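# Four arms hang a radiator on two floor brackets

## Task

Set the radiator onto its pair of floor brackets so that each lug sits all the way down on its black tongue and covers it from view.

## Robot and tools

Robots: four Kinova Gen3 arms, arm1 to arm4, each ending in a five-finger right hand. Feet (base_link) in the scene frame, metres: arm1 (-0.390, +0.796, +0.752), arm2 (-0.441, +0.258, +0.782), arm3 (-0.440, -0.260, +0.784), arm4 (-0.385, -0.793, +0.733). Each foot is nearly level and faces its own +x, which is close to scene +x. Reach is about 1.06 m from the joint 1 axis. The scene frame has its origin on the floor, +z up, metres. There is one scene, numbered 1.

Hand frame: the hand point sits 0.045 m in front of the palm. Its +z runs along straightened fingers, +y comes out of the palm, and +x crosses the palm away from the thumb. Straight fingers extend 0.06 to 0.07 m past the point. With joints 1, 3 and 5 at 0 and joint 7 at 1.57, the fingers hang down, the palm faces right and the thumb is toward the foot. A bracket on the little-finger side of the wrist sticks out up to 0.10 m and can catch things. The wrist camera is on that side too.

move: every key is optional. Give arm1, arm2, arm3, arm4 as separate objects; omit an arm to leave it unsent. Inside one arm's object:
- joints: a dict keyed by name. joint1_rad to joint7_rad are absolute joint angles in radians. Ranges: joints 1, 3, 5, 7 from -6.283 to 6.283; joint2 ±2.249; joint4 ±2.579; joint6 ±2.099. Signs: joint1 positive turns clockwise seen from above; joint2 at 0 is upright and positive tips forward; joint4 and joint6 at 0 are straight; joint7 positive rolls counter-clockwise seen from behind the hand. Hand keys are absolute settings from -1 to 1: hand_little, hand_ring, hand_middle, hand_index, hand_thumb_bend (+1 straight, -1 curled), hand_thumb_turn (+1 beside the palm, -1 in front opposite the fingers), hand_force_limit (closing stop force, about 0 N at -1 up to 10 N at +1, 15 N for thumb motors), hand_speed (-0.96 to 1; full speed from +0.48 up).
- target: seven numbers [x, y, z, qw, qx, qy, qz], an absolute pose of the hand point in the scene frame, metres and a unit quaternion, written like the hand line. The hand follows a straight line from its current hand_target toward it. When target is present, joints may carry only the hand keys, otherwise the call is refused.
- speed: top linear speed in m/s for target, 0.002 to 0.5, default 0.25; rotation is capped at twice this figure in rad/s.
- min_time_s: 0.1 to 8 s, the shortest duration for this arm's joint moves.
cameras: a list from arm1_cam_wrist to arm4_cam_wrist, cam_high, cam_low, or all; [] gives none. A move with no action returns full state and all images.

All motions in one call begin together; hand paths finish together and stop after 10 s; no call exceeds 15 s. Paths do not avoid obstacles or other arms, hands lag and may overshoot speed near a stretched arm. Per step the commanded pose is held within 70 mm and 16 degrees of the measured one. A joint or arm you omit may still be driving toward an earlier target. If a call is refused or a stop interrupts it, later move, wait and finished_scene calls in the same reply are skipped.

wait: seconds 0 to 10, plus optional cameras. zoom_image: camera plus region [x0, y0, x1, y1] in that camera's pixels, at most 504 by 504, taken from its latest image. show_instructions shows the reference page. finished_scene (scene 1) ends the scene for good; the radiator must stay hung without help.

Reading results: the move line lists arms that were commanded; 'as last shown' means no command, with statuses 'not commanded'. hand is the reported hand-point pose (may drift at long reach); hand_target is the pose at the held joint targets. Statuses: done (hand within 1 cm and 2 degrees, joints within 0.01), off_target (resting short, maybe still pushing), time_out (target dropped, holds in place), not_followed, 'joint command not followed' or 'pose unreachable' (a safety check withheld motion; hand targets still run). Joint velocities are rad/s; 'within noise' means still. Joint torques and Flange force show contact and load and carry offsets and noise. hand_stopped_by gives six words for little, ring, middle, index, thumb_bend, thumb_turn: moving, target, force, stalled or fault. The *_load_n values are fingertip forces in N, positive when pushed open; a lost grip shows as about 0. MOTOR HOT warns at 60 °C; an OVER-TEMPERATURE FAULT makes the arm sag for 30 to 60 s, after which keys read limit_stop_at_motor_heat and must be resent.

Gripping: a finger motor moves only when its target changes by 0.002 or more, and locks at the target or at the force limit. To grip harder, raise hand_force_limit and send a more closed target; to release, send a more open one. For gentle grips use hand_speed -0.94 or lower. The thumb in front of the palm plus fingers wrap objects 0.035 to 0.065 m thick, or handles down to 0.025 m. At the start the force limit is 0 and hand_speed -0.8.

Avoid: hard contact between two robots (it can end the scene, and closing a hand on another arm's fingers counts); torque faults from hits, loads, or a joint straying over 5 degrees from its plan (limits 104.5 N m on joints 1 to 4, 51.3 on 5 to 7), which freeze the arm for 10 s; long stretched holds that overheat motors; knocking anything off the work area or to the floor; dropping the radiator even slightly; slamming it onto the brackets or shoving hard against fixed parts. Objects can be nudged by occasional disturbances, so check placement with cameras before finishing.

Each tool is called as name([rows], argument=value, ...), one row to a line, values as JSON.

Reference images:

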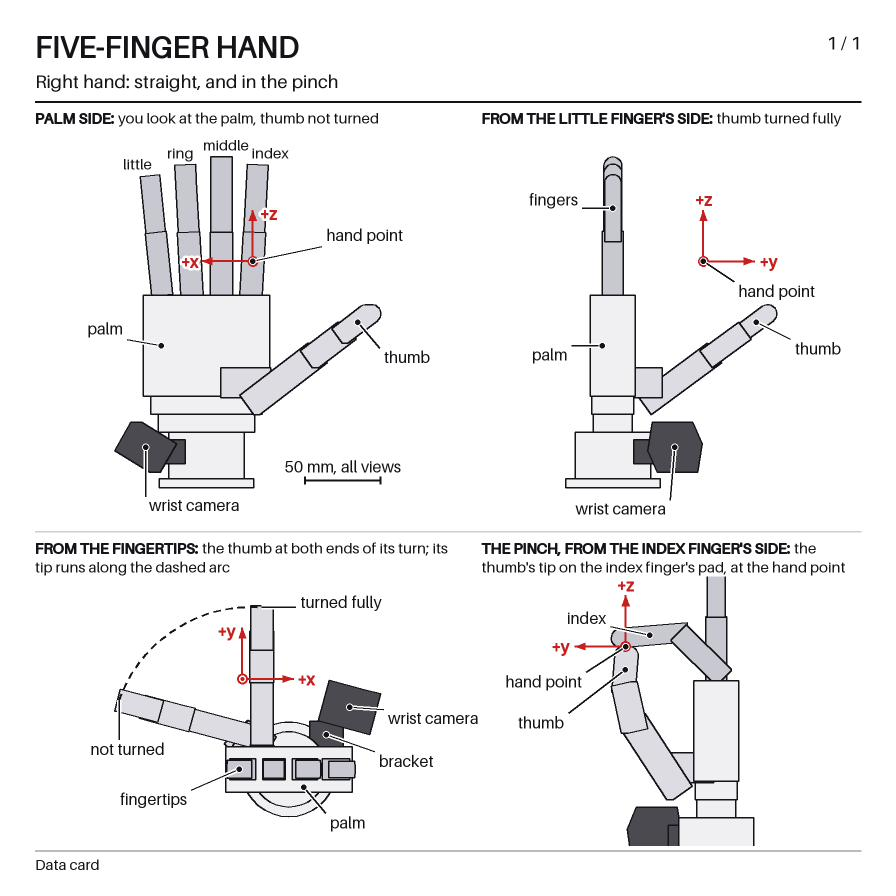

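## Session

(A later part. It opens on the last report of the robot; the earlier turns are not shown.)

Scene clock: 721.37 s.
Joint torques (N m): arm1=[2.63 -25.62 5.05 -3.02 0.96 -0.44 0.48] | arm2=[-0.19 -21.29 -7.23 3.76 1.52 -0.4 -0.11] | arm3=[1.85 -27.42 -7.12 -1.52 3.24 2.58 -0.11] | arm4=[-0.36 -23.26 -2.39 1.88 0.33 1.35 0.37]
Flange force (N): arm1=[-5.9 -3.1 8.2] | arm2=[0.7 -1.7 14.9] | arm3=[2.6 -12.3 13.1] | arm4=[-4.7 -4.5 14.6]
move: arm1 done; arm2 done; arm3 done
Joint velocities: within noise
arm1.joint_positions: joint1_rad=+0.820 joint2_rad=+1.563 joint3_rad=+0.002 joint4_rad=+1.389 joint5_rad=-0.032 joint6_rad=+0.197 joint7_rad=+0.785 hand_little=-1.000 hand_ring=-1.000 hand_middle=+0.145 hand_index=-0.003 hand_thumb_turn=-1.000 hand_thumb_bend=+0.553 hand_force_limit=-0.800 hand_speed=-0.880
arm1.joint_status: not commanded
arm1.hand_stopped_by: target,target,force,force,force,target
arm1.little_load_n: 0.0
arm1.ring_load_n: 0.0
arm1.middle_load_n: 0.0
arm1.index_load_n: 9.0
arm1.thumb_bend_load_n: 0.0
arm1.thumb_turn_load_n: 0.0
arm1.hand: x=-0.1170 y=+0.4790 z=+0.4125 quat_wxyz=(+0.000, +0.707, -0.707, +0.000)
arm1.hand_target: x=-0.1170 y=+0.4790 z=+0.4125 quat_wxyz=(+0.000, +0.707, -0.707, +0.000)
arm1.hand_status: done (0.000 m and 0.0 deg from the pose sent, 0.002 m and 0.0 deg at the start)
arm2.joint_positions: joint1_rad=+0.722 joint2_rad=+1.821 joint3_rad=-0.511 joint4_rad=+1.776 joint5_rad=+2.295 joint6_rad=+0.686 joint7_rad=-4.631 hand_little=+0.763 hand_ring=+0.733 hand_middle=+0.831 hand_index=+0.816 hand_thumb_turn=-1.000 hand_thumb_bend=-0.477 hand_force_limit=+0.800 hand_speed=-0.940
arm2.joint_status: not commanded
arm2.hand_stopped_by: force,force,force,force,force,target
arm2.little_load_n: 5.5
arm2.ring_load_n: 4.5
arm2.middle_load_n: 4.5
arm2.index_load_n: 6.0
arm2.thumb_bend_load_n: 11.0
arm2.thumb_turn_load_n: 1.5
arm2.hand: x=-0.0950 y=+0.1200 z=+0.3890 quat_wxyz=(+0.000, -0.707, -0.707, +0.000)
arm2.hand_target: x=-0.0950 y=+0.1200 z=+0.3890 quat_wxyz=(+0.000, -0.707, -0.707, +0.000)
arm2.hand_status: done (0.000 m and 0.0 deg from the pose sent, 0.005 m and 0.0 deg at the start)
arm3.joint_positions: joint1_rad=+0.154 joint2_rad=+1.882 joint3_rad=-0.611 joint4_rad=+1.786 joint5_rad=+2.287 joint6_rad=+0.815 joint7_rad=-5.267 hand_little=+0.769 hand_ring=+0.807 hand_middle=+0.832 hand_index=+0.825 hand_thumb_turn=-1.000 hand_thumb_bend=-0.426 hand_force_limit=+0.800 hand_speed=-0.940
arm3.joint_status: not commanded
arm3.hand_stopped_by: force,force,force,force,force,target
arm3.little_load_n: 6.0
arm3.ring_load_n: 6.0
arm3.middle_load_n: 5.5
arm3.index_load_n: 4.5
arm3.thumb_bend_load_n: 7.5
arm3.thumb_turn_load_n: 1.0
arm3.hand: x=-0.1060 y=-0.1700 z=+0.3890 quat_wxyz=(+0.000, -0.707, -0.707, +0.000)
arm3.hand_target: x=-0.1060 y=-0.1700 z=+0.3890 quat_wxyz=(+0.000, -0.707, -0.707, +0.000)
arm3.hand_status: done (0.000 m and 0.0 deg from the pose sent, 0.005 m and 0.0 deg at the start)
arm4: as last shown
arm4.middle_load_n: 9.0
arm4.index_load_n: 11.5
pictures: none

move(arm1={"target": [-0.117, 0.479, 0.4165, 0, 0.7071, -0.7071, 0], "speed": 0.02}, arm2={"target": [-0.095, 0.12, 0.392, 0, 0.7071, 0.7071, 0], "speed": 0.02}, arm3={"target": [-0.106, -0.17, 0.392, 0, 0.7071, 0.7071, 0], "speed": 0.02}, arm4={"target": [-0.126, -0.451, 0.413, 0, 0.7071, -0.7071, 0], "speed": 0.02}, cameras=["arm1_cam_wrist","arm4_cam_wrist","cam_low"])

zoom_image(camera="cam_low", region=[120, 320, 270, 420])

zoom_image(camera="cam_low", region=[350, 180, 450, 280])

zoom_image(camera="cam_low", region=[310, 280, 430, 400])

Scene clock: 730.47 s.
Joint torques (N m): arm1=[4.8 -28.61 8.82 -4.45 1.64 -0.95 0.89] | arm2=[-0.56 -17.68 -6.15 6.02 0.69 -1.05 -0.01] | arm3=[2.48 -31.6 -7.28 -5.07 4.69 3.84 0.26] | arm4=[-1.7 -21.53 -4.28 1.42 0.08 1.11 0.21]
Flange force (N): arm1=[-11.5 -5.0 12.1] | arm2=[-1.7 1.9 12.8] | arm3=[3.3 -19.3 11.7] | arm4=[-1.8 -6.5 9.4]
move: arm1 done; arm2 done; arm3 done; arm4 done
Joint velocities: within noise
arm1.joint_positions: joint1_rad=+0.820 joint2_rad=+1.553 joint3_rad=+0.001 joint4_rad=+1.398 joint5_rad=-0.032 joint6_rad=+0.198 joint7_rad=+0.785 hand_little=-1.000 hand_ring=-1.000 hand_middle=+0.145 hand_index=-0.003 hand_thumb_turn=-1.000 hand_thumb_bend=+0.553 hand_force_limit=-0.800 hand_speed=-0.880
arm1.joint_status: not commanded
arm1.hand_stopped_by: target,target,force,force,force,target
arm1.little_load_n: 0.0
arm1.ring_load_n: 0.0
arm1.middle_load_n: 1.0
arm1.index_load_n: 13.0
arm1.thumb_bend_load_n: 0.0
arm1.thumb_turn_load_n: 0.0
arm1.hand: x=-0.1170 y=+0.4790 z=+0.4165 quat_wxyz=(+0.000, +0.707, -0.707, +0.000)
arm1.hand_target: x=-0.1170 y=+0.4790 z=+0.4165 quat_wxyz=(+0.000, +0.707, -0.707, +0.000)
arm1.hand_status: done (0.000 m and 0.0 deg from the pose sent, 0.004 m and 0.0 deg at the start)
arm2.joint_positions: joint1_rad=+0.722 joint2_rad=+1.815 joint3_rad=-0.513 joint4_rad=+1.785 joint5_rad=+2.294 joint6_rad=+0.689 joint7_rad=-4.633 hand_little=+0.763 hand_ring=+0.733 hand_middle=+0.831 hand_index=+0.816 hand_thumb_turn=-1.000 hand_thumb_bend=-0.477 hand_force_limit=+0.800 hand_speed=-0.940
arm2.joint_status: not commanded
arm2.hand_stopped_by: force,force,force,force,force,target
arm2.little_load_n: 4.0
arm2.ring_load_n: 3.0
arm2.middle_load_n: 2.5
arm2.index_load_n: 5.5
arm2.thumb_bend_load_n: 10.0
arm2.thumb_turn_load_n: 1.5
arm2.hand: x=-0.0950 y=+0.1200 z=+0.3920 quat_wxyz=(+0.000, -0.707, -0.707, +0.000)
arm2.hand_target: x=-0.0950 y=+0.1200 z=+0.3920 quat_wxyz=(+0.000, -0.707, -0.707, +0.000)
arm2.hand_status: done (0.000 m and 0.0 deg from the pose sent, 0.003 m and 0.0 deg at the start)
arm3.joint_positions: joint1_rad=+0.155 joint2_rad=+1.876 joint3_rad=-0.613 joint4_rad=+1.794 joint5_rad=+2.285 joint6_rad=+0.819 joint7_rad=-5.269 hand_little=+0.769 hand_ring=+0.807 hand_middle=+0.832 hand_index=+0.825 hand_thumb_turn=-1.000 hand_thumb_bend=-0.428 hand_force_limit=+0.800 hand_speed=-0.940
arm3.joint_status: not commanded
arm3.hand_stopped_by: force,force,force,force,force,target
arm3.little_load_n: 1.0
arm3.ring_load_n: 7.0
arm3.middle_load_n: 8.0
arm3.index_load_n: 7.5
arm3.thumb_bend_load_n: 2.0
arm3.thumb_turn_load_n: 0.5
arm3.hand: x=-0.1060 y=-0.1700 z=+0.3920 quat_wxyz=(+0.000, -0.707, -0.707, +0.000)
arm3.hand_target: x=-0.1060 y=-0.1700 z=+0.3920 quat_wxyz=(+0.000, -0.707, -0.707, +0.000)
arm3.hand_status: done (0.000 m and 0.0 deg from the pose sent, 0.003 m and 0.0 deg at the start)
arm4.joint_positions: joint1_rad=-0.824 joint2_rad=+1.505 joint3_rad=+0.012 joint4_rad=+1.557 joint5_rad=-0.138 joint6_rad=+0.087 joint7_rad=-0.698 hand_little=+1.000 hand_ring=+1.000 hand_middle=+0.005 hand_index=-0.079 hand_thumb_turn=-1.000 hand_thumb_bend=+0.645 hand_force_limit=-0.800 hand_speed=-0.880
arm4.joint_status: not commanded
arm4.hand_stopped_by: target,target,force,force,force,target
arm4.little_load_n: 0.0
arm4.ring_load_n: 0.0
arm4.middle_load_n: 11.5
arm4.index_load_n: 5.0
arm4.thumb_bend_load_n: 3.0
arm4.thumb_turn_load_n: 0.0
arm4.hand: x=-0.1260 y=-0.4510 z=+0.4130 quat_wxyz=(+0.000, +0.707, -0.707, +0.000)
arm4.hand_target: x=-0.1260 y=-0.4510 z=+0.4130 quat_wxyz=(+0.000, +0.707, -0.707, +0.000)
arm4.hand_status: done (0.000 m and 0.0 deg from the pose sent, 0.003 m and 0.0 deg at the start)
arm1_cam_wrist: T_world_to_cam=[[-0.9666, -0.25578, 0.01634, 0.00412], [-0.21134, 0.83146, 0.51381, -0.63809], [-0.14501, 0.4932, -0.85775, 0.21611]] pos_world=[-0.09953, 0.42501, 0.51316]
arm4_cam_wrist: T_world_to_cam=[[-0.96494, -0.26067, 0.03057, -0.25651], [-0.20679, 0.82682, 0.52308, 0.12577], [-0.16163, 0.49842, -0.85173, 0.67028]] pos_world=[-0.11317, -0.50493, 0.51296]

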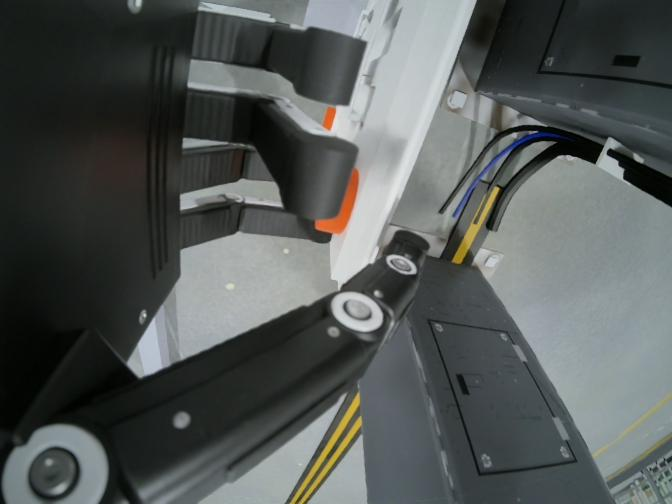

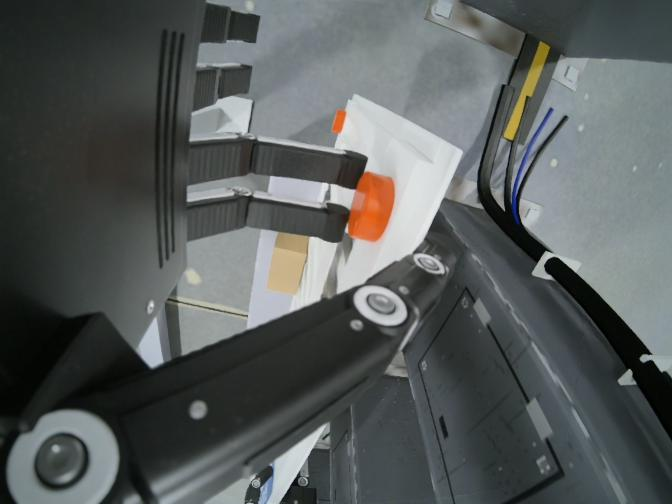

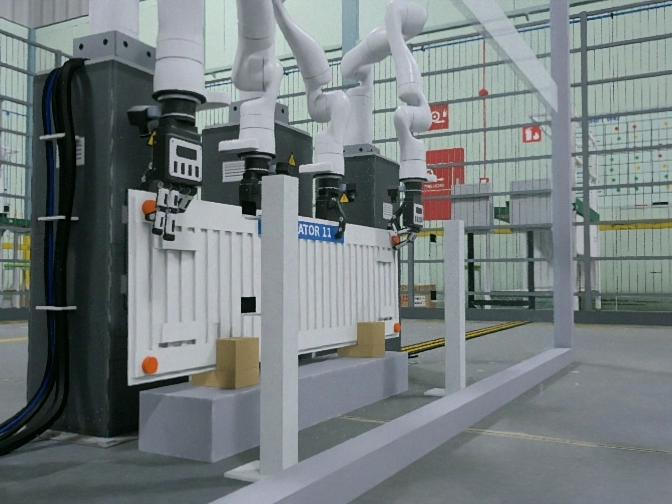

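Scaled by 3.360.

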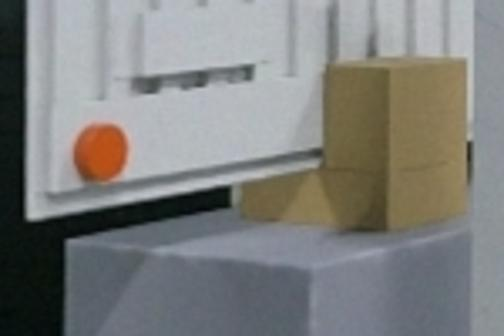

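Scaled by 5.040.

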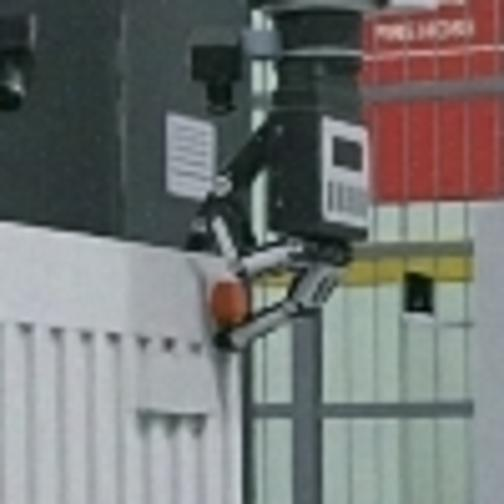

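Scaled by 4.200.

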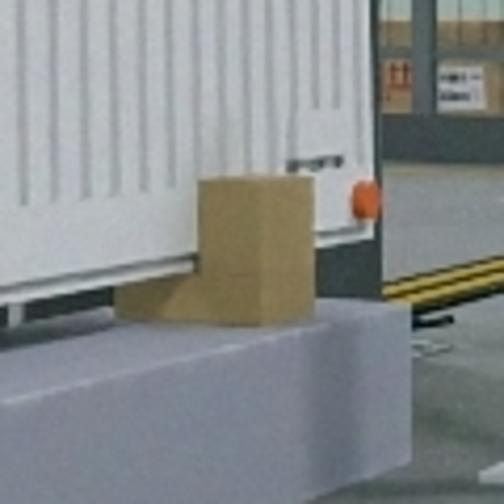

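move(arm1={"target": [-0.117, 0.479, 0.402, 0, 0.7071, -0.7071, 0], "speed": 0.03}, arm4={"target": [-0.126, -0.451, 0.402, 0, 0.7071, -0.7071, 0], "speed": 0.03}, arm2={"target": [-0.095, 0.12, 0.386, 0, 0.7071, 0.7071, 0], "speed": 0.03}, arm3={"target": [-0.106, -0.17, 0.386, 0, 0.7071, 0.7071, 0], "speed": 0.03})

move(arm1={"joints": {"hand_index": 1, "hand_middle": 1, "hand_thumb_bend": 1, "hand_speed": -0.5}}, arm4={"joints": {"hand_index": 1, "hand_middle": 1, "hand_thumb_bend": 1, "hand_speed": -0.5}})

move(arm1={"target": [-0.117, 0.479, 0.53, 0, 0.7071, -0.7071, 0], "speed": 0.1, "joints": {"hand_ring": 1, "hand_little": 1}}, arm4={"target": [-0.126, -0.451, 0.53, 0, 0.7071, -0.7071, 0], "speed": 0.1}, arm2={"joints": {"hand_thumb_bend": -0.38, "hand_speed": -0.8}}, arm3={"joints": {"hand_thumb_bend": -0.34, "hand_speed": -0.8}})

move(arm1={"target": [-0.150, 0.341, 0.53, 0, 0.7071, -0.7071, 0], "speed": 0.12}, arm4={"target": [-0.160, -0.279, 0.53, 0, 0.7071, -0.7071, 0], "speed": 0.12}, cameras=["all"])

Scene clock: 774.63 s.
Joint torques (N m): arm1=[6.79 -4.63 10.27 8.11 1.97 3.63 1.01] | arm2=[0.39 -12.89 -2.41 1.81 0.58 -0.23 -0.15] | arm3=[2.9 -24.52 -2.8 -7.23 3.79 3.71 0.14] | arm4=[3.54 -19.67 3.61 -4.17 0.25 -2.66 0.04]
Flange force (N): arm1=[-0.1 -22.3 -15.0] | arm2=[0.8 1.4 -9.4] | arm3=[4.7 -17.0 -10.1] | arm4=[-3.1 8.6 -7.9]
move: arm1 done; arm2 done; arm3 done; arm4 done
Joint velocities: within noise
arm1.joint_positions: joint1_rad=+0.820 joint2_rad=+1.588 joint3_rad=+0.001 joint4_rad=+1.364 joint5_rad=-0.032 joint6_rad=+0.197 joint7_rad=+0.785 hand_little=-1.000 hand_ring=-1.000 hand_middle=+0.145 hand_index=-0.004 hand_thumb_turn=-1.000 hand_thumb_bend=+0.554 hand_force_limit=-0.800 hand_speed=-0.880
arm1.joint_status: not commanded
arm1.hand_stopped_by: target,target,force,force,force,target
arm1.little_load_n: 0.0
arm1.ring_load_n: 0.0
arm1.middle_load_n: 0.0
arm1.index_load_n: 0.0
arm1.thumb_bend_load_n: 6.5
arm1.thumb_turn_load_n: 0.5
arm1.hand: x=-0.1169 y=+0.4790 z=+0.4020 quat_wxyz=(+0.000, +0.707, -0.707, +0.000)
arm1.hand_target: x=-0.1170 y=+0.4790 z=+0.4020 quat_wxyz=(+0.000, +0.707, -0.707, +0.000)
arm1.hand_status: done (0.000 m and 0.0 deg from the pose sent, 0.014 m and 0.0 deg at the start)
arm2.joint_positions: joint1_rad=+0.721 joint2_rad=+1.827 joint3_rad=-0.509 joint4_rad=+1.768 joint5_rad=+2.297 joint6_rad=+0.684 joint7_rad=-4.629 hand_little=+0.763 hand_ring=+0.733 hand_middle=+0.831 hand_index=+0.816 hand_thumb_turn=-1.000 hand_thumb_bend=-0.477 hand_force_limit=+0.800 hand_speed=-0.940
arm2.joint_status: not commanded
arm2.hand_stopped_by: force,force,force,force,force,target
arm2.little_load_n: 3.5
arm2.ring_load_n: 3.0
arm2.middle_load_n: 2.5
arm2.index_load_n: 5.0
arm2.thumb_bend_load_n: 11.0
arm2.thumb_turn_load_n: 1.5
arm2.hand: x=-0.0950 y=+0.1200 z=+0.3860 quat_wxyz=(+0.000, -0.707, -0.707, +0.000)
arm2.hand_target: x=-0.0950 y=+0.1200 z=+0.3860 quat_wxyz=(+0.000, -0.707, -0.707, +0.000)
arm2.hand_status: done (0.000 m and 0.0 deg from the pose sent, 0.006 m and 0.0 deg at the start)
arm3.joint_positions: joint1_rad=+0.154 joint2_rad=+1.888 joint3_rad=-0.609 joint4_rad=+1.777 joint5_rad=+2.289 joint6_rad=+0.812 joint7_rad=-5.265 hand_little=+0.769 hand_ring=+0.807 hand_middle=+0.832 hand_index=+0.825 hand_thumb_turn=-1.000 hand_thumb_bend=-0.428 hand_force_limit=+0.800 hand_speed=-0.940
arm3.joint_status: not commanded
arm3.hand_stopped_by: force,force,force,force,force,target
arm3.little_load_n: 1.0
arm3.ring_load_n: 6.5
arm3.middle_load_n: 6.5
arm3.index_load_n: 6.0
arm3.thumb_bend_load_n: 5.0
arm3.thumb_turn_load_n: 1.0
arm3.hand: x=-0.1060 y=-0.1700 z=+0.3860 quat_wxyz=(+0.000, -0.707, -0.707, +0.000)
arm3.hand_target: x=-0.1060 y=-0.1700 z=+0.3860 quat_wxyz=(+0.000, -0.707, -0.707, +0.000)
arm3.hand_status: done (0.000 m and 0.0 deg from the pose sent, 0.006 m and 0.0 deg at the start)
arm4.joint_positions: joint1_rad=-0.824 joint2_rad=+1.532 joint3_rad=+0.011 joint4_rad=+1.533 joint5_rad=-0.138 joint6_rad=+0.085 joint7_rad=-0.698 hand_little=+1.000 hand_ring=+1.000 hand_middle=+0.005 hand_index=-0.079 hand_thumb_turn=-1.000 hand_thumb_bend=+0.647 hand_force_limit=-0.800 hand_speed=-0.880
arm4.joint_status: not commanded
arm4.hand_stopped_by: target,target,force,force,force,target
arm4.little_load_n: 0.0
arm4.ring_load_n: 0.0
arm4.middle_load_n: 0.0
arm4.index_load_n: 0.0
arm4.thumb_bend_load_n: 16.5
arm4.thumb_turn_load_n: 1.0
arm4.hand: x=-0.1260 y=-0.4510 z=+0.4020 quat_wxyz=(+0.000, +0.707, -0.707, +0.000)
arm4.hand_target: x=-0.1260 y=-0.4510 z=+0.4020 quat_wxyz=(+0.000, +0.707, -0.707, +0.000)
arm4.hand_status: done (0.000 m and 0.0 deg from the pose sent, 0.011 m and 0.0 deg at the start)
pictures: none

Scene clock: 775.90 s.
Joint torques (N m): arm1=[0.2 -20.16 0.67 -1.11 0.13 0.07 0.06] | arm2=[0.76 -11.24 -0.9 3.97 -0.4 -0.23 -0.14] | arm3=[2.43 -21.44 -2.32 -4.13 2.63 2.93 0.06] | arm4=[0.92 -20.8 -0.26 -0.75 0.25 -0.43 0.21]
Flange force (N): arm1=[0.6 -1.2 -0.2] | arm2=[0.5 5.5 -7.1] | arm3=[5.0 -11.5 -7.9] | arm4=[-3.3 0.5 2.7]
move: arm1 done; arm4 done
Joint velocities: within noise
arm1.joint_positions: joint1_rad=+0.820 joint2_rad=+1.588 joint3_rad=+0.002 joint4_rad=+1.364 joint5_rad=-0.032 joint6_rad=+0.197 joint7_rad=+0.785 hand_little=-1.000 hand_ring=-1.000 hand_middle=+1.000 hand_index=+1.000 hand_thumb_turn=-1.000 hand_thumb_bend=+1.000 hand_force_limit=-0.800 hand_speed=-0.500
arm1.joint_status: all done
arm1.hand_stopped_by: target,target,target,target,target,target
arm1.little_load_n: 0.0
arm1.ring_load_n: 0.0
arm1.middle_load_n: 0.0
arm1.index_load_n: 0.0
arm1.thumb_bend_load_n: 0.0
arm1.thumb_turn_load_n: 0.0
arm1.hand: x=-0.1170 y=+0.4790 z=+0.4020 quat_wxyz=(+0.000, +0.707, -0.707, +0.000)
arm1.hand_target: x=-0.1170 y=+0.4790 z=+0.4020 quat_wxyz=(+0.000, +0.707, -0.707, +0.000)
arm1.hand_status: not commanded
arm2, arm3: as last shown
arm2.joint_positions: joint1_rad=+0.721 joint2_rad=+1.827 joint3_rad=-0.509 joint4_rad=+1.768 joint5_rad=+2.297 joint6_rad=+0.684 joint7_rad=-4.629 hand_little=+0.763 hand_ring=+0.733 hand_middle=+0.830 hand_index=+0.816 hand_thumb_turn=-1.000 hand_thumb_bend=-0.477 hand_force_limit=+0.800 hand_speed=-0.940
arm2.little_load_n: 3.0
arm2.ring_load_n: 2.5
arm2.middle_load_n: 2.0
arm2.thumb_bend_load_n: 12.0
arm2.thumb_turn_load_n: 2.0
arm3.joint_positions: joint1_rad=+0.154 joint2_rad=+1.888 joint3_rad=-0.609 joint4_rad=+1.777 joint5_rad=+2.289 joint6_rad=+0.812 joint7_rad=-5.265 hand_little=+0.769 hand_ring=+0.807 hand_middle=+0.832 hand_index=+0.825 hand_thumb_turn=-1.000 hand_thumb_bend=-0.427 hand_force_limit=+0.800 hand_speed=-0.940
arm3.little_load_n: 0.5
arm3.ring_load_n: 6.0
arm3.middle_load_n: 6.0
arm3.index_load_n: 5.5
arm3.thumb_bend_load_n: 7.0
arm4.joint_positions: joint1_rad=-0.824 joint2_rad=+1.532 joint3_rad=+0.011 joint4_rad=+1.533 joint5_rad=-0.138 joint6_rad=+0.085 joint7_rad=-0.698 hand_little=+1.000 hand_ring=+1.000 hand_middle=+1.000 hand_index=+1.000 hand_thumb_turn=-1.000 hand_thumb_bend=+1.000 hand_force_limit=-0.800 hand_speed=-0.500
arm4.joint_status: all done
arm4.hand_stopped_by: target,target,target,target,target,target
arm4.little_load_n: 0.0
arm4.ring_load_n: 0.0
arm4.middle_load_n: 0.0
arm4.index_load_n: 0.0
arm4.thumb_bend_load_n: 0.0
arm4.thumb_turn_load_n: 0.0
arm4.hand: x=-0.1260 y=-0.4510 z=+0.4020 quat_wxyz=(+0.000, +0.707, -0.707, +0.000)
arm4.hand_target: x=-0.1260 y=-0.4510 z=+0.4020 quat_wxyz=(+0.000, +0.707, -0.707, +0.000)
arm4.hand_status: not commanded
pictures: none

Scene clock: 777.83 s.
Joint torques (N m): arm1=[0.17 -19.84 0.68 -1.59 0.1 0.06 0.06] | arm2=[0.43 -13.74 -2.03 5.18 -0.43 -0.18 0.03] | arm3=[1.66 -18.49 -2.68 1.61 0.77 1.6 0.06] | arm4=[0.83 -20.34 -0.29 -1.34 0.25 -0.44 0.15]
Flange force (N): arm1=[0.6 -1.0 -0.6] | arm2=[0.5 4.5 1.8] | arm3=[5.4 -4.1 2.0] | arm4=[-3.4 0.2 2.3]
move: arm1 done; arm2 done; arm3 done; arm4 done
Joint velocities: within noise
arm1.joint_positions: joint1_rad=+0.820 joint2_rad=+1.289 joint3_rad=+0.003 joint4_rad=+1.606 joint5_rad=-0.032 joint6_rad=+0.254 joint7_rad=+0.786 hand_little=+1.000 hand_ring=+1.000 hand_middle=+1.000 hand_index=+1.000 hand_thumb_turn=-1.000 hand_thumb_bend=+1.000 hand_force_limit=-0.800 hand_speed=-0.500
arm1.joint_status: all done
arm1.hand_stopped_by: target,target,target,target,target,target
arm1.little_load_n: 0.0
arm1.ring_load_n: 0.5
arm1.middle_load_n: 0.0
arm1.index_load_n: 0.0
arm1.thumb_bend_load_n: 0.0
arm1.thumb_turn_load_n: 0.0
arm1.hand: x=-0.1170 y=+0.4790 z=+0.5300 quat_wxyz=(+0.000, +0.707, -0.707, +0.000)
arm1.hand_target: x=-0.1170 y=+0.4790 z=+0.5300 quat_wxyz=(+0.000, +0.707, -0.707, +0.000)
arm1.hand_status: done (0.000 m and 0.0 deg from the pose sent, 0.128 m and 0.0 deg at the start)
arm2.joint_positions: joint1_rad=+0.721 joint2_rad=+1.827 joint3_rad=-0.509 joint4_rad=+1.768 joint5_rad=+2.297 joint6_rad=+0.684 joint7_rad=-4.629 hand_little=+0.763 hand_ring=+0.733 hand_middle=+0.830 hand_index=+0.815 hand_thumb_turn=-1.000 hand_thumb_bend=-0.379 hand_force_limit=+0.800 hand_speed=-0.800
arm2.joint_status: all done
arm2.hand_stopped_by: force,force,force,force,target,target
arm2.little_load_n: 0.0
arm2.ring_load_n: 0.0
arm2.middle_load_n: -0.5
arm2.index_load_n: 0.0
arm2.thumb_bend_load_n: 2.0
arm2.thumb_turn_load_n: 0.5
arm2.hand: x=-0.0950 y=+0.1200 z=+0.3860 quat_wxyz=(+0.000, -0.707, -0.707, +0.000)
arm2.hand_target: x=-0.0950 y=+0.1200 z=+0.3860 quat_wxyz=(+0.000, -0.707, -0.707, +0.000)
arm2.hand_status: not commanded
arm3.joint_positions: joint1_rad=+0.154 joint2_rad=+1.888 joint3_rad=-0.609 joint4_rad=+1.777 joint5_rad=+2.289 joint6_rad=+0.812 joint7_rad=-5.265 hand_little=+0.769 hand_ring=+0.807 hand_middle=+0.831 hand_index=+0.825 hand_thumb_turn=-1.000 hand_thumb_bend=-0.340 hand_force_limit=+0.800 hand_speed=-0.800
arm3.joint_status: all done
arm3.hand_stopped_by: force,force,force,force,target,target
arm3.little_load_n: 0.0
arm3.ring_load_n: 1.5
arm3.middle_load_n: 2.0
arm3.index_load_n: 1.5
arm3.thumb_bend_load_n: 0.0
arm3.thumb_turn_load_n: 0.0
arm3.hand: x=-0.1060 y=-0.1700 z=+0.3860 quat_wxyz=(+0.000, -0.707, -0.707, +0.000)
arm3.hand_target: x=-0.1060 y=-0.1700 z=+0.3860 quat_wxyz=(+0.000, -0.707, -0.707, +0.000)
arm3.hand_status: not commanded
arm4.joint_positions: joint1_rad=-0.832 joint2_rad=+1.228 joint3_rad=+0.024 joint4_rad=+1.756 joint5_rad=-0.138 joint6_rad=+0.165 joint7_rad=-0.701 hand_little=+1.000 hand_ring=+1.000 hand_middle=+1.000 hand_index=+1.000 hand_thumb_turn=-1.000 hand_thumb_bend=+1.000 hand_force_limit=-0.800 hand_speed=-0.500
arm4.joint_status: not commanded
arm4.hand_stopped_by: target,target,target,target,target,target
arm4.little_load_n: 0.0
arm4.ring_load_n: 0.0
arm4.middle_load_n: 0.0
arm4.index_load_n: 0.0
arm4.thumb_bend_load_n: 0.0
arm4.thumb_turn_load_n: 0.0
arm4.hand: x=-0.1260 y=-0.4510 z=+0.5300 quat_wxyz=(+0.000, +0.707, -0.707, +0.000)
arm4.hand_target: x=-0.1260 y=-0.4510 z=+0.5300 quat_wxyz=(+0.000, +0.707, -0.707, +0.000)
arm4.hand_status: done (0.000 m and 0.0 deg from the pose sent, 0.128 m and 0.0 deg at the start)
pictures: none

Scene clock: 779.83 s.
Joint torques (N m): arm1=[0.17 -22.32 0.53 -3.84 0.12 0.05 0.04] | arm2=[0.47 -13.72 -2.05 5.18 -0.43 -0.17 0.02] | arm3=[1.71 -18.47 -2.72 1.64 0.72 1.6 0.08] | arm4=[0.88 -21.55 -0.01 -2.47 0.19 -0.42 0.22]
Flange force (N): arm1=[0.3 -0.5 -0.8] | arm2=[0.4 4.7 1.8] | arm3=[5.4 -4.2 2.1] | arm4=[-3.4 0.5 2.1]
move: arm1 done; arm4 not_followed
Joint velocities: within noise
arm1.joint_positions: joint1_rad=+1.050 joint2_rad=+1.372 joint3_rad=-0.019 joint4_rad=+1.241 joint5_rad=+0.031 joint6_rad=+0.536 joint7_rad=+0.954 hand_little=+1.000 hand_ring=+1.000 hand_middle=+1.000 hand_index=+1.000 hand_thumb_turn=-1.000 hand_thumb_bend=+1.000 hand_force_limit=-0.800 hand_speed=-0.500
arm1.joint_status: not commanded
arm1.hand_stopped_by: target,target,target,target,target,target
arm1.little_load_n: -0.5
arm1.ring_load_n: 0.0
arm1.middle_load_n: 0.0
arm1.index_load_n: 0.0
arm1.thumb_bend_load_n: 0.0
arm1.thumb_turn_load_n: 0.0
arm1.hand: x=-0.1500 y=+0.3410 z=+0.5300 quat_wxyz=(+0.000, +0.707, -0.707, +0.000)
arm1.hand_target: x=-0.1500 y=+0.3410 z=+0.5300 quat_wxyz=(+0.000, +0.707, -0.707, +0.000)
arm1.hand_status: done (0.000 m and 0.0 deg from the pose sent, 0.142 m and 0.0 deg at the start)
arm2: as last shown
arm2.middle_load_n: 0.0
arm3.joint_positions: joint1_rad=+0.154 joint2_rad=+1.888 joint3_rad=-0.609 joint4_rad=+1.777 joint5_rad=+2.289 joint6_rad=+0.812 joint7_rad=-5.265 hand_little=+0.769 hand_ring=+0.807 hand_middle=+0.831 hand_index=+0.825 hand_thumb_turn=-1.000 hand_thumb_bend=-0.340 hand_force_limit=+0.800 hand_speed=-0.800
arm3.joint_status: not commanded
arm3.hand_stopped_by: force,force,force,force,target,target
arm3.little_load_n: 0.0
arm3.ring_load_n: 1.5
arm3.middle_load_n: 2.0
arm3.index_load_n: 1.0
arm3.thumb_bend_load_n: 0.0
arm3.thumb_turn_load_n: 0.0
arm3.hand: x=-0.1060 y=-0.1700 z=+0.3860 quat_wxyz=(+0.000, -0.707, -0.707, +0.000)
arm3.hand_target: x=-0.1060 y=-0.1700 z=+0.3860 quat_wxyz=(+0.000, -0.707, -0.707, +0.000)
arm3.hand_status: not commanded
arm4.joint_positions: joint1_rad=-0.974 joint2_rad=+1.254 joint3_rad=+0.056 joint4_rad=+1.598 joint5_rad=-0.185 joint6_rad=+0.301 joint7_rad=-0.792 hand_little=+1.000 hand_ring=+1.000 hand_middle=+1.000 hand_index=+1.000 hand_thumb_turn=-1.000 hand_thumb_bend=+1.000 hand_force_limit=-0.800 hand_speed=-0.500
arm4.joint_status: not commanded
arm4.hand_stopped_by: target,target,target,target,target,target
arm4.little_load_n: 0.0
arm4.ring_load_n: 0.0
arm4.middle_load_n: 0.0
arm4.index_load_n: 0.0
arm4.thumb_bend_load_n: 0.0
arm4.thumb_turn_load_n: 0.0
arm4.hand: x=-0.1408 y=-0.3774 z=+0.5302 quat_wxyz=(+0.000, +0.707, -0.707, +0.000)
arm4.hand_target: x=-0.1408 y=-0.3774 z=+0.5302 quat_wxyz=(+0.000, +0.707, -0.707, +0.000)
arm4.hand_status: not_followed (0.100 m and 0.1 deg from the pose sent, 0.175 m and 0.0 deg at the start; pose on its path clipped on 23 of 60 steps)
pictures: arm1_cam_wrist, arm2_cam_wrist, arm3_cam_wrist, arm4_cam_wrist, cam_high, cam_low
pose unreachable (arm4 arm): on one or more control steps of this call this arm could not follow its commanded pose, so it was not sent that pose on those steps. On the call's last step it was still not sent that pose. It may still have moved: this result reports where it is.
cause: moving toward the commanded pose would bring a part of the arm too close to another arm (the arm3 arm, at the place that arm is still heading or pushing toward).
arm1_cam_wrist: T_world_to_cam=[[-0.96661, -0.25575, 0.01628, -0.06493], [-0.21135, 0.83151, 0.51372, -0.58852], [-0.14492, 0.49313, -0.8578, 0.37686]] pos_world=[-0.13253, 0.28691, 0.62666]
arm2_cam_wrist: T_world_to_cam=[[0.95981, 0.27778, 0.04014, 0.03506], [0.21066, -0.80752, 0.55094, -0.10174], [0.18545, -0.52034, -0.83358, 0.51395]] pos_world=[-0.10753, 0.17553, 0.48306]
arm3_cam_wrist: T_world_to_cam=[[0.95884, 0.28217, -0.03171, 0.1644], [0.25775, -0.81806, 0.51414, -0.31301], [0.11914, -0.50115, -0.85712, 0.36857]] pos_world=[-0.12087, -0.11775, 0.48205]
arm4_cam_wrist: T_world_to_cam=[[-0.96492, -0.26079, 0.03024, -0.25507], [-0.20689, 0.82624, 0.52394, -0.00003], [-0.16162, 0.49931, -0.85122, 0.7311]] pos_world=[-0.12797, -0.43154, 0.63006]

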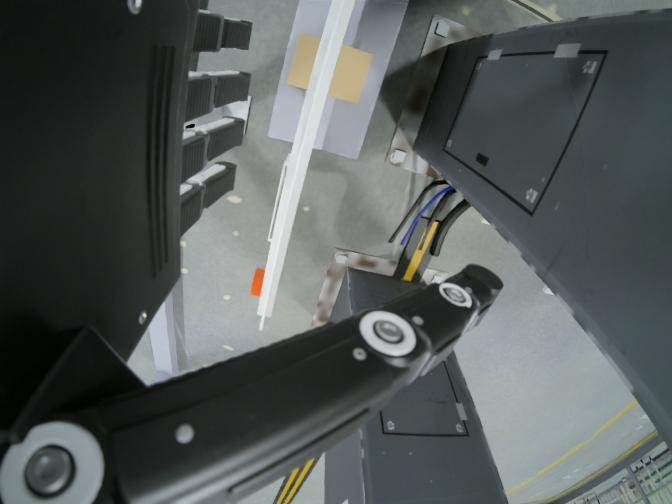

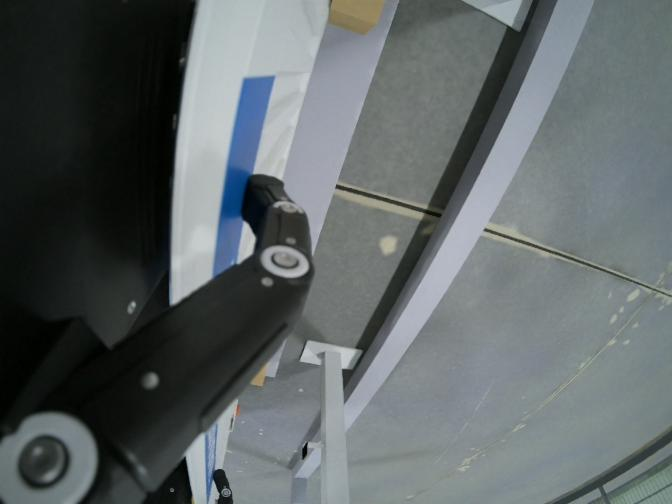

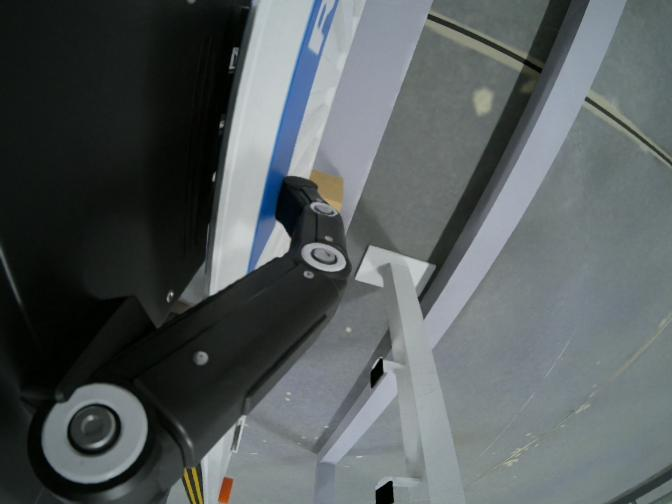

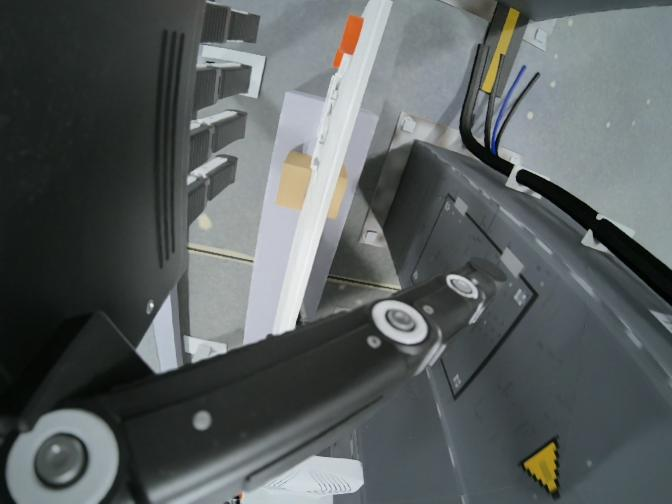

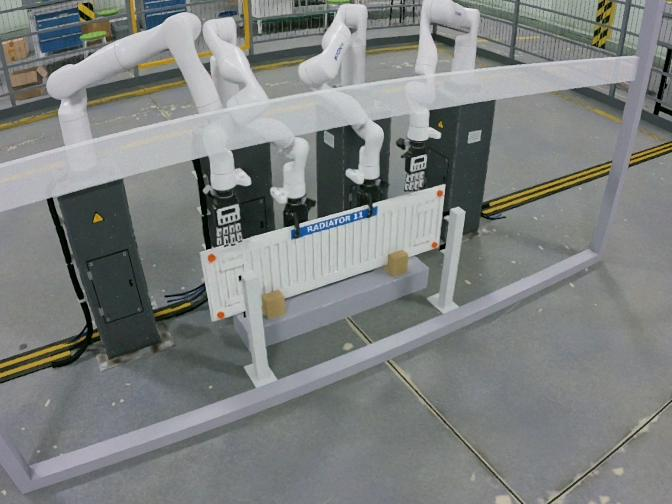

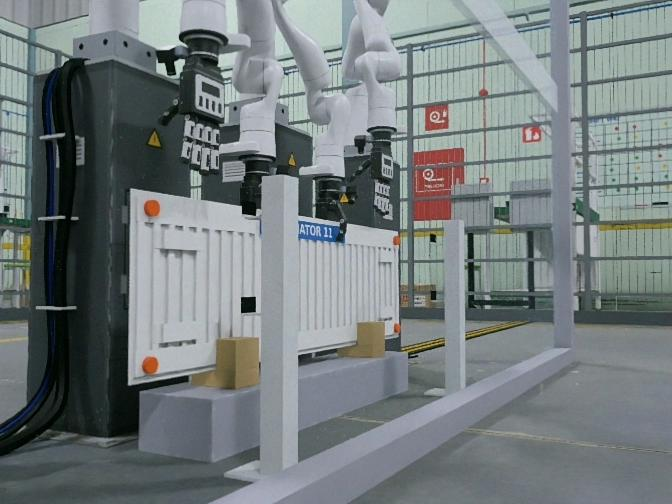

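move(arm1={"target": [-0.125, 0.40, 0.58, 0, 0.7071, -0.7071, 0], "speed": 0.12}, arm4={"target": [-0.130, -0.43, 0.58, 0, 0.7071, -0.7071, 0], "speed": 0.12})

Scene clock: 800.30 s.
Joint torques (N m): arm1=[0.13 -21.08 0.62 -3.28 0.12 0.07 0.07] | arm2=[0.41 -13.71 -2.01 5.18 -0.42 -0.18 0.02] | arm3=[1.66 -18.45 -2.77 1.64 0.69 1.55 0.06] | arm4=[0.93 -20.19 -0.1 -2.15 0.26 -0.43 0.15]
Flange force (N): arm1=[0.6 -0.7 -0.8] | arm2=[0.4 4.6 1.7] | arm3=[5.2 -4.3 2.1] | arm4=[-3.6 0.4 1.7]
move: arm1 done; arm4 done
Joint velocities: within noise
arm1.joint_positions: joint1_rad=+0.946 joint2_rad=+1.225 joint3_rad=-0.009 joint4_rad=+1.453 joint5_rad=+0.010 joint6_rad=+0.472 joint7_rad=+0.867 hand_little=+1.000 hand_ring=+1.000 hand_middle=+1.000 hand_index=+1.000 hand_thumb_turn=-1.000 hand_thumb_bend=+1.000 hand_force_limit=-0.800 hand_speed=-0.500
arm1.joint_status: not commanded
arm1.hand_stopped_by: target,target,target,target,target,target
arm1.little_load_n: 0.0
arm1.ring_load_n: 0.0
arm1.middle_load_n: 0.0
arm1.index_load_n: 0.0
arm1.thumb_bend_load_n: 0.0
arm1.thumb_turn_load_n: 0.0
arm1.hand: x=-0.1250 y=+0.4000 z=+0.5800 quat_wxyz=(+0.000, +0.707, -0.707, +0.000)
arm1.hand_target: x=-0.1250 y=+0.4000 z=+0.5800 quat_wxyz=(+0.000, +0.707, -0.707, +0.000)
arm1.hand_status: done (0.000 m and 0.0 deg from the pose sent, 0.081 m and 0.0 deg at the start)
arm2, arm3: as last shown
arm4.joint_positions: joint1_rad=-0.883 joint2_rad=+1.117 joint3_rad=+0.044 joint4_rad=+1.769 joint5_rad=-0.154 joint6_rad=+0.266 joint7_rad=-0.727 hand_little=+1.000 hand_ring=+1.000 hand_middle=+1.000 hand_index=+1.000 hand_thumb_turn=-1.000 hand_thumb_bend=+1.000 hand_force_limit=-0.800 hand_speed=-0.500
arm4.joint_status: not commanded
arm4.hand_stopped_by: target,target,target,target,target,target
arm4.little_load_n: 0.0
arm4.ring_load_n: 0.0
arm4.middle_load_n: 0.0
arm4.index_load_n: 0.0
arm4.thumb_bend_load_n: 0.0
arm4.thumb_turn_load_n: 0.0
arm4.hand: x=-0.1300 y=-0.4300 z=+0.5800 quat_wxyz=(+0.000, +0.707, -0.707, +0.000)
arm4.hand_target: x=-0.1300 y=-0.4300 z=+0.5800 quat_wxyz=(+0.000, +0.707, -0.707, +0.000)
arm4.hand_status: done (0.000 m and 0.0 deg from the pose sent, 0.073 m and 0.1 deg at the start)
pictures: none

move(arm1={"joints": {"joint7_rad": -2.275}, "min_time_s": 3}, arm4={"joints": {"joint7_rad": 2.415}, "min_time_s": 3})

move(arm1={"target": [-0.100, 0.40, 0.53, 0, 0.7071, 0.7071, 0], "speed": 0.12}, arm4={"target": [-0.108, -0.43, 0.53, 0, 0.7071, 0.7071, 0], "speed": 0.12})

move(arm1={"target": [-0.100, 0.40, 0.386, 0, 0.7071, 0.7071, 0], "speed": 0.07}, arm4={"target": [-0.109, -0.43, 0.386, 0, 0.7071, 0.7071, 0], "speed": 0.07}, cameras=["arm1_cam_wrist", "arm4_cam_wrist", "cam_low", "cam_high"])

Scene clock: 810.10 s.
Joint torques (N m): arm1=[0.15 -21.21 0.6 -3.45 0.1 -0.03 0.06] | arm2=[0.43 -13.75 -2.03 5.14 -0.41 -0.2 0.02] | arm3=[1.7 -18.47 -2.69 1.61 0.69 1.56 0.08] | arm4=[0.84 -20.22 -0.02 -2.07 0.24 -0.39 0.19]
Flange force (N): arm1=[-0.4 0.6 -0.8] | arm2=[0.5 4.5 1.7] | arm3=[5.4 -4.4 2.0] | arm4=[3.5 -0.2 2.0]
move: arm1 done; arm4 done
Joint velocities: within noise
arm1.joint_positions: joint1_rad=+0.945 joint2_rad=+1.225 joint3_rad=-0.009 joint4_rad=+1.453 joint5_rad=+0.010 joint6_rad=+0.472 joint7_rad=-2.275 hand_little=+1.000 hand_ring=+1.000 hand_middle=+1.000 hand_index=+1.000 hand_thumb_turn=-1.000 hand_thumb_bend=+1.000 hand_force_limit=-0.800 hand_speed=-0.500
arm1.joint_status: all done
arm1.hand_stopped_by: target,target,target,target,target,target
arm1.little_load_n: 0.0
arm1.ring_load_n: 0.0
arm1.middle_load_n: 0.0
arm1.index_load_n: 0.0
arm1.thumb_bend_load_n: 0.0
arm1.thumb_turn_load_n: 0.0
arm1.hand: x=-0.0047 y=+0.3383 z=+0.5800 quat_wxyz=(+0.000, -0.707, -0.707, +0.000)
arm1.hand_target: x=-0.0047 y=+0.3383 z=+0.5800 quat_wxyz=(+0.000, -0.707, -0.707, +0.000)
arm1.hand_status: not commanded
arm2, arm3: as last shown
arm4.joint_positions: joint1_rad=-0.883 joint2_rad=+1.117 joint3_rad=+0.044 joint4_rad=+1.769 joint5_rad=-0.154 joint6_rad=+0.266 joint7_rad=+2.415 hand_little=+1.000 hand_ring=+1.000 hand_middle=+1.000 hand_index=+1.000 hand_thumb_turn=-1.000 hand_thumb_bend=+1.000 hand_force_limit=-0.800 hand_speed=-0.500
arm4.joint_status: all done
arm4.hand_stopped_by: target,target,target,target,target,target
arm4.little_load_n: 0.0
arm4.ring_load_n: 0.5
arm4.middle_load_n: 0.0
arm4.index_load_n: 0.0
arm4.thumb_bend_load_n: 0.0
arm4.thumb_turn_load_n: 0.0
arm4.hand: x=-0.0096 y=-0.4916 z=+0.5800 quat_wxyz=(+0.000, +0.707, +0.707, +0.000)
arm4.hand_target: x=-0.0096 y=-0.4916 z=+0.5800 quat_wxyz=(+0.000, +0.707, +0.707, +0.000)
arm4.hand_status: not commanded
pictures: none

Scene clock: 811.70 s.
Joint torques (N m): arm1=[0.13 -18.68 0.64 -0.45 0.11 -0.04 0.03] | arm2=[0.45 -13.7 -2.03 5.15 -0.41 -0.17 0] | arm3=[1.74 -18.49 -2.63 1.66 0.72 1.55 0.08] | arm4=[0.86 -20.35 0.03 -1.36 0.23 -0.38 0.19]
Flange force (N): arm1=[-0.9 1.0 -0.5] | arm2=[0.4 4.7 1.7] | arm3=[5.6 -4.3 2.1] | arm4=[3.6 -0.9 2.0]
move: arm1 done; arm4 done
Joint velocities: within noise
arm1.joint_positions: joint1_rad=+1.024 joint2_rad=+1.268 joint3_rad=-0.008 joint4_rad=+1.780 joint5_rad=+0.044 joint6_rad=+0.101 joint7_rad=-2.229 hand_little=+1.000 hand_ring=+1.000 hand_middle=+1.000 hand_index=+1.000 hand_thumb_turn=-1.000 hand_thumb_bend=+1.000 hand_force_limit=-0.800 hand_speed=-0.500
arm1.joint_status: not commanded
arm1.hand_stopped_by: target,target,target,target,target,target
arm1.little_load_n: 0.0
arm1.ring_load_n: 0.0
arm1.middle_load_n: 0.0
arm1.index_load_n: 0.0
arm1.thumb_bend_load_n: 0.0
arm1.thumb_turn_load_n: 0.0
arm1.hand: x=-0.1000 y=+0.4000 z=+0.5300 quat_wxyz=(+0.000, -0.707, -0.707, +0.000)
arm1.hand_target: x=-0.1000 y=+0.4000 z=+0.5300 quat_wxyz=(+0.000, -0.707, -0.707, +0.000)
arm1.hand_status: done (0.000 m and 0.0 deg from the pose sent, 0.124 m and 0.1 deg at the start)
arm2, arm3: as last shown
arm3.middle_load_n: 1.5
arm4.joint_positions: joint1_rad=-1.141 joint2_rad=+1.230 joint3_rad=+0.046 joint4_rad=+1.744 joint5_rad=-0.256 joint6_rad=+0.179 joint7_rad=+2.256 hand_little=+1.000 hand_ring=+1.000 hand_middle=+1.000 hand_index=+1.000 hand_thumb_turn=-1.000 hand_thumb_bend=+1.000 hand_force_limit=-0.800 hand_speed=-0.500
arm4.joint_status: not commanded
arm4.hand_stopped_by: target,target,target,target,target,target
arm4.little_load_n: -0.5
arm4.ring_load_n: 0.0
arm4.middle_load_n: 0.0
arm4.index_load_n: 0.0
arm4.thumb_bend_load_n: -0.5
arm4.thumb_turn_load_n: 0.0
arm4.hand: x=-0.1080 y=-0.4300 z=+0.5300 quat_wxyz=(+0.000, +0.707, +0.707, +0.000)
arm4.hand_target: x=-0.1080 y=-0.4300 z=+0.5300 quat_wxyz=(+0.000, +0.707, +0.707, +0.000)
arm4.hand_status: done (0.000 m and 0.0 deg from the pose sent, 0.126 m and 0.0 deg at the start)
pictures: none

Scene clock: 814.27 s.
Joint torques (N m): arm1=[0.13 -19.01 0.66 0.1 0.13 -0.05 0.03] | arm2=[0.44 -13.72 -2.03 5.13 -0.4 -0.17 0.01] | arm3=[1.67 -18.43 -2.75 1.57 0.7 1.61 0.08] | arm4=[0.88 -20.71 -0.03 -0.78 0.26 -0.42 0.19]
Flange force (N): arm1=[-1.0 1.1 0.0] | arm2=[0.4 4.7 1.6] | arm3=[5.1 -4.3 1.9] | arm4=[3.4 -1.0 2.5]
move: arm1 done; arm4 done
Joint velocities: within noise
arm1.joint_positions: joint1_rad=+1.021 joint2_rad=+1.612 joint3_rad=-0.005 joint4_rad=+1.499 joint5_rad=+0.044 joint6_rad=+0.038 joint7_rad=-2.230 hand_little=+1.000 hand_ring=+1.000 hand_middle=+1.000 hand_index=+1.000 hand_thumb_turn=-1.000 hand_thumb_bend=+1.000 hand_force_limit=-0.800 hand_speed=-0.500
arm1.joint_status: not commanded
arm1.hand_stopped_by: target,target,target,target,target,target
arm1.little_load_n: 0.0
arm1.ring_load_n: 0.0
arm1.middle_load_n: 0.0
arm1.index_load_n: 0.0
arm1.thumb_bend_load_n: 0.0
arm1.thumb_turn_load_n: 0.0
arm1.hand: x=-0.1000 y=+0.4000 z=+0.3860 quat_wxyz=(+0.000, -0.707, -0.707, +0.000)
arm1.hand_target: x=-0.1000 y=+0.4000 z=+0.3860 quat_wxyz=(+0.000, -0.707, -0.707, +0.000)
arm1.hand_status: done (0.000 m and 0.0 deg from the pose sent, 0.144 m and 0.0 deg at the start)
arm2, arm3: as last shown
arm3.little_load_n: 0.5
arm3.middle_load_n: 2.0
arm3.index_load_n: 1.5
arm4.joint_positions: joint1_rad=-1.127 joint2_rad=+1.570 joint3_rad=+0.022 joint4_rad=+1.485 joint5_rad=-0.259 joint6_rad=+0.095 joint7_rad=+2.259 hand_little=+1.000 hand_ring=+1.000 hand_middle=+1.000 hand_index=+1.000 hand_thumb_turn=-1.000 hand_thumb_bend=+1.000 hand_force_limit=-0.800 hand_speed=-0.500
arm4.joint_status: not commanded
arm4.hand_stopped_by: target,target,target,target,target,target
arm4.little_load_n: 0.0
arm4.ring_load_n: 0.0
arm4.middle_load_n: 0.0
arm4.index_load_n: 0.0
arm4.thumb_bend_load_n: 0.0
arm4.thumb_turn_load_n: 0.0
arm4.hand: x=-0.1090 y=-0.4300 z=+0.3860 quat_wxyz=(+0.000, +0.707, +0.707, +0.000)
arm4.hand_target: x=-0.1090 y=-0.4300 z=+0.3860 quat_wxyz=(+0.000, +0.707, +0.707, +0.000)
arm4.hand_status: done (0.000 m and 0.0 deg from the pose sent, 0.144 m and 0.0 deg at the start)
pictures: arm1_cam_wrist, arm4_cam_wrist, cam_high, cam_low
arm1_cam_wrist: T_world_to_cam=[[0.96663, 0.25566, 0.01631, -0.01041], [0.21125, -0.8315, 0.51379, 0.1544], [0.14491, -0.4932, -0.85776, 0.65499]] pos_world=[-0.11747, 0.45409, 0.48266]
arm4_cam_wrist: T_world_to_cam=[[0.96494, 0.26067, 0.03057, 0.20074], [0.20679, -0.82682, 0.52308, -0.53994], [0.16163, -0.49842, -0.85173, 0.24616]] pos_world=[-0.12183, -0.37607, 0.48596]

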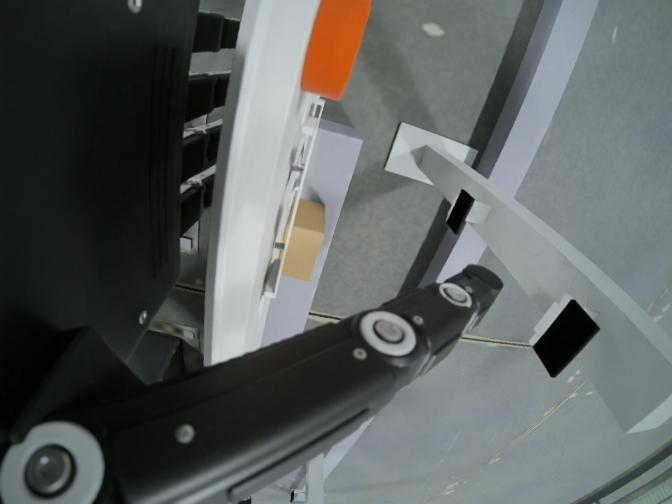

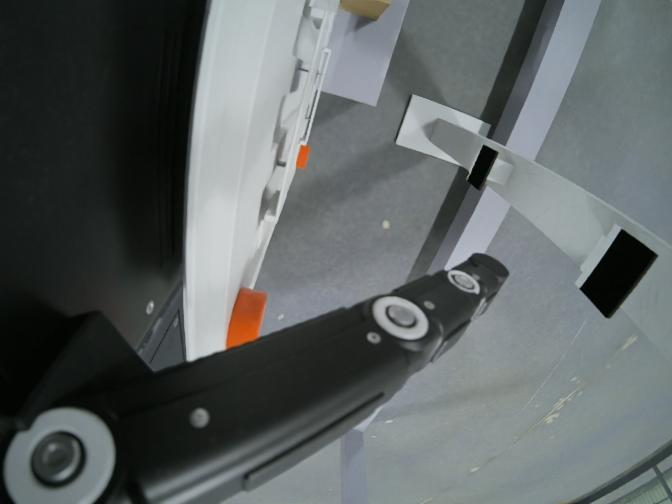

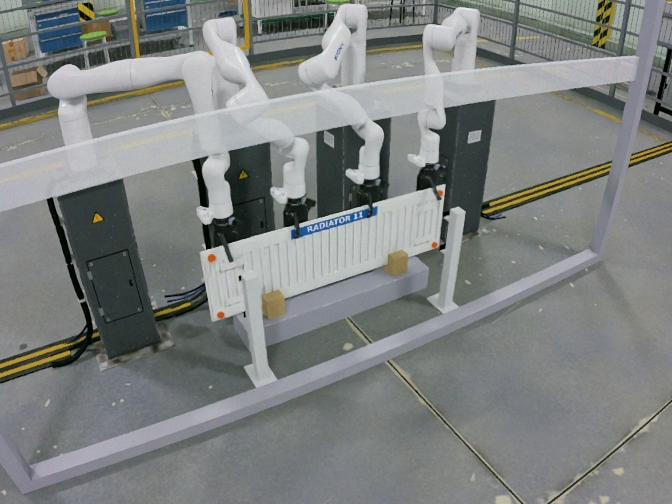

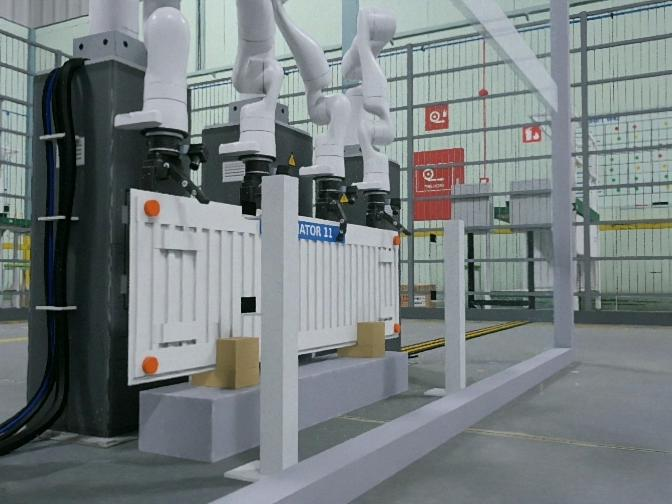

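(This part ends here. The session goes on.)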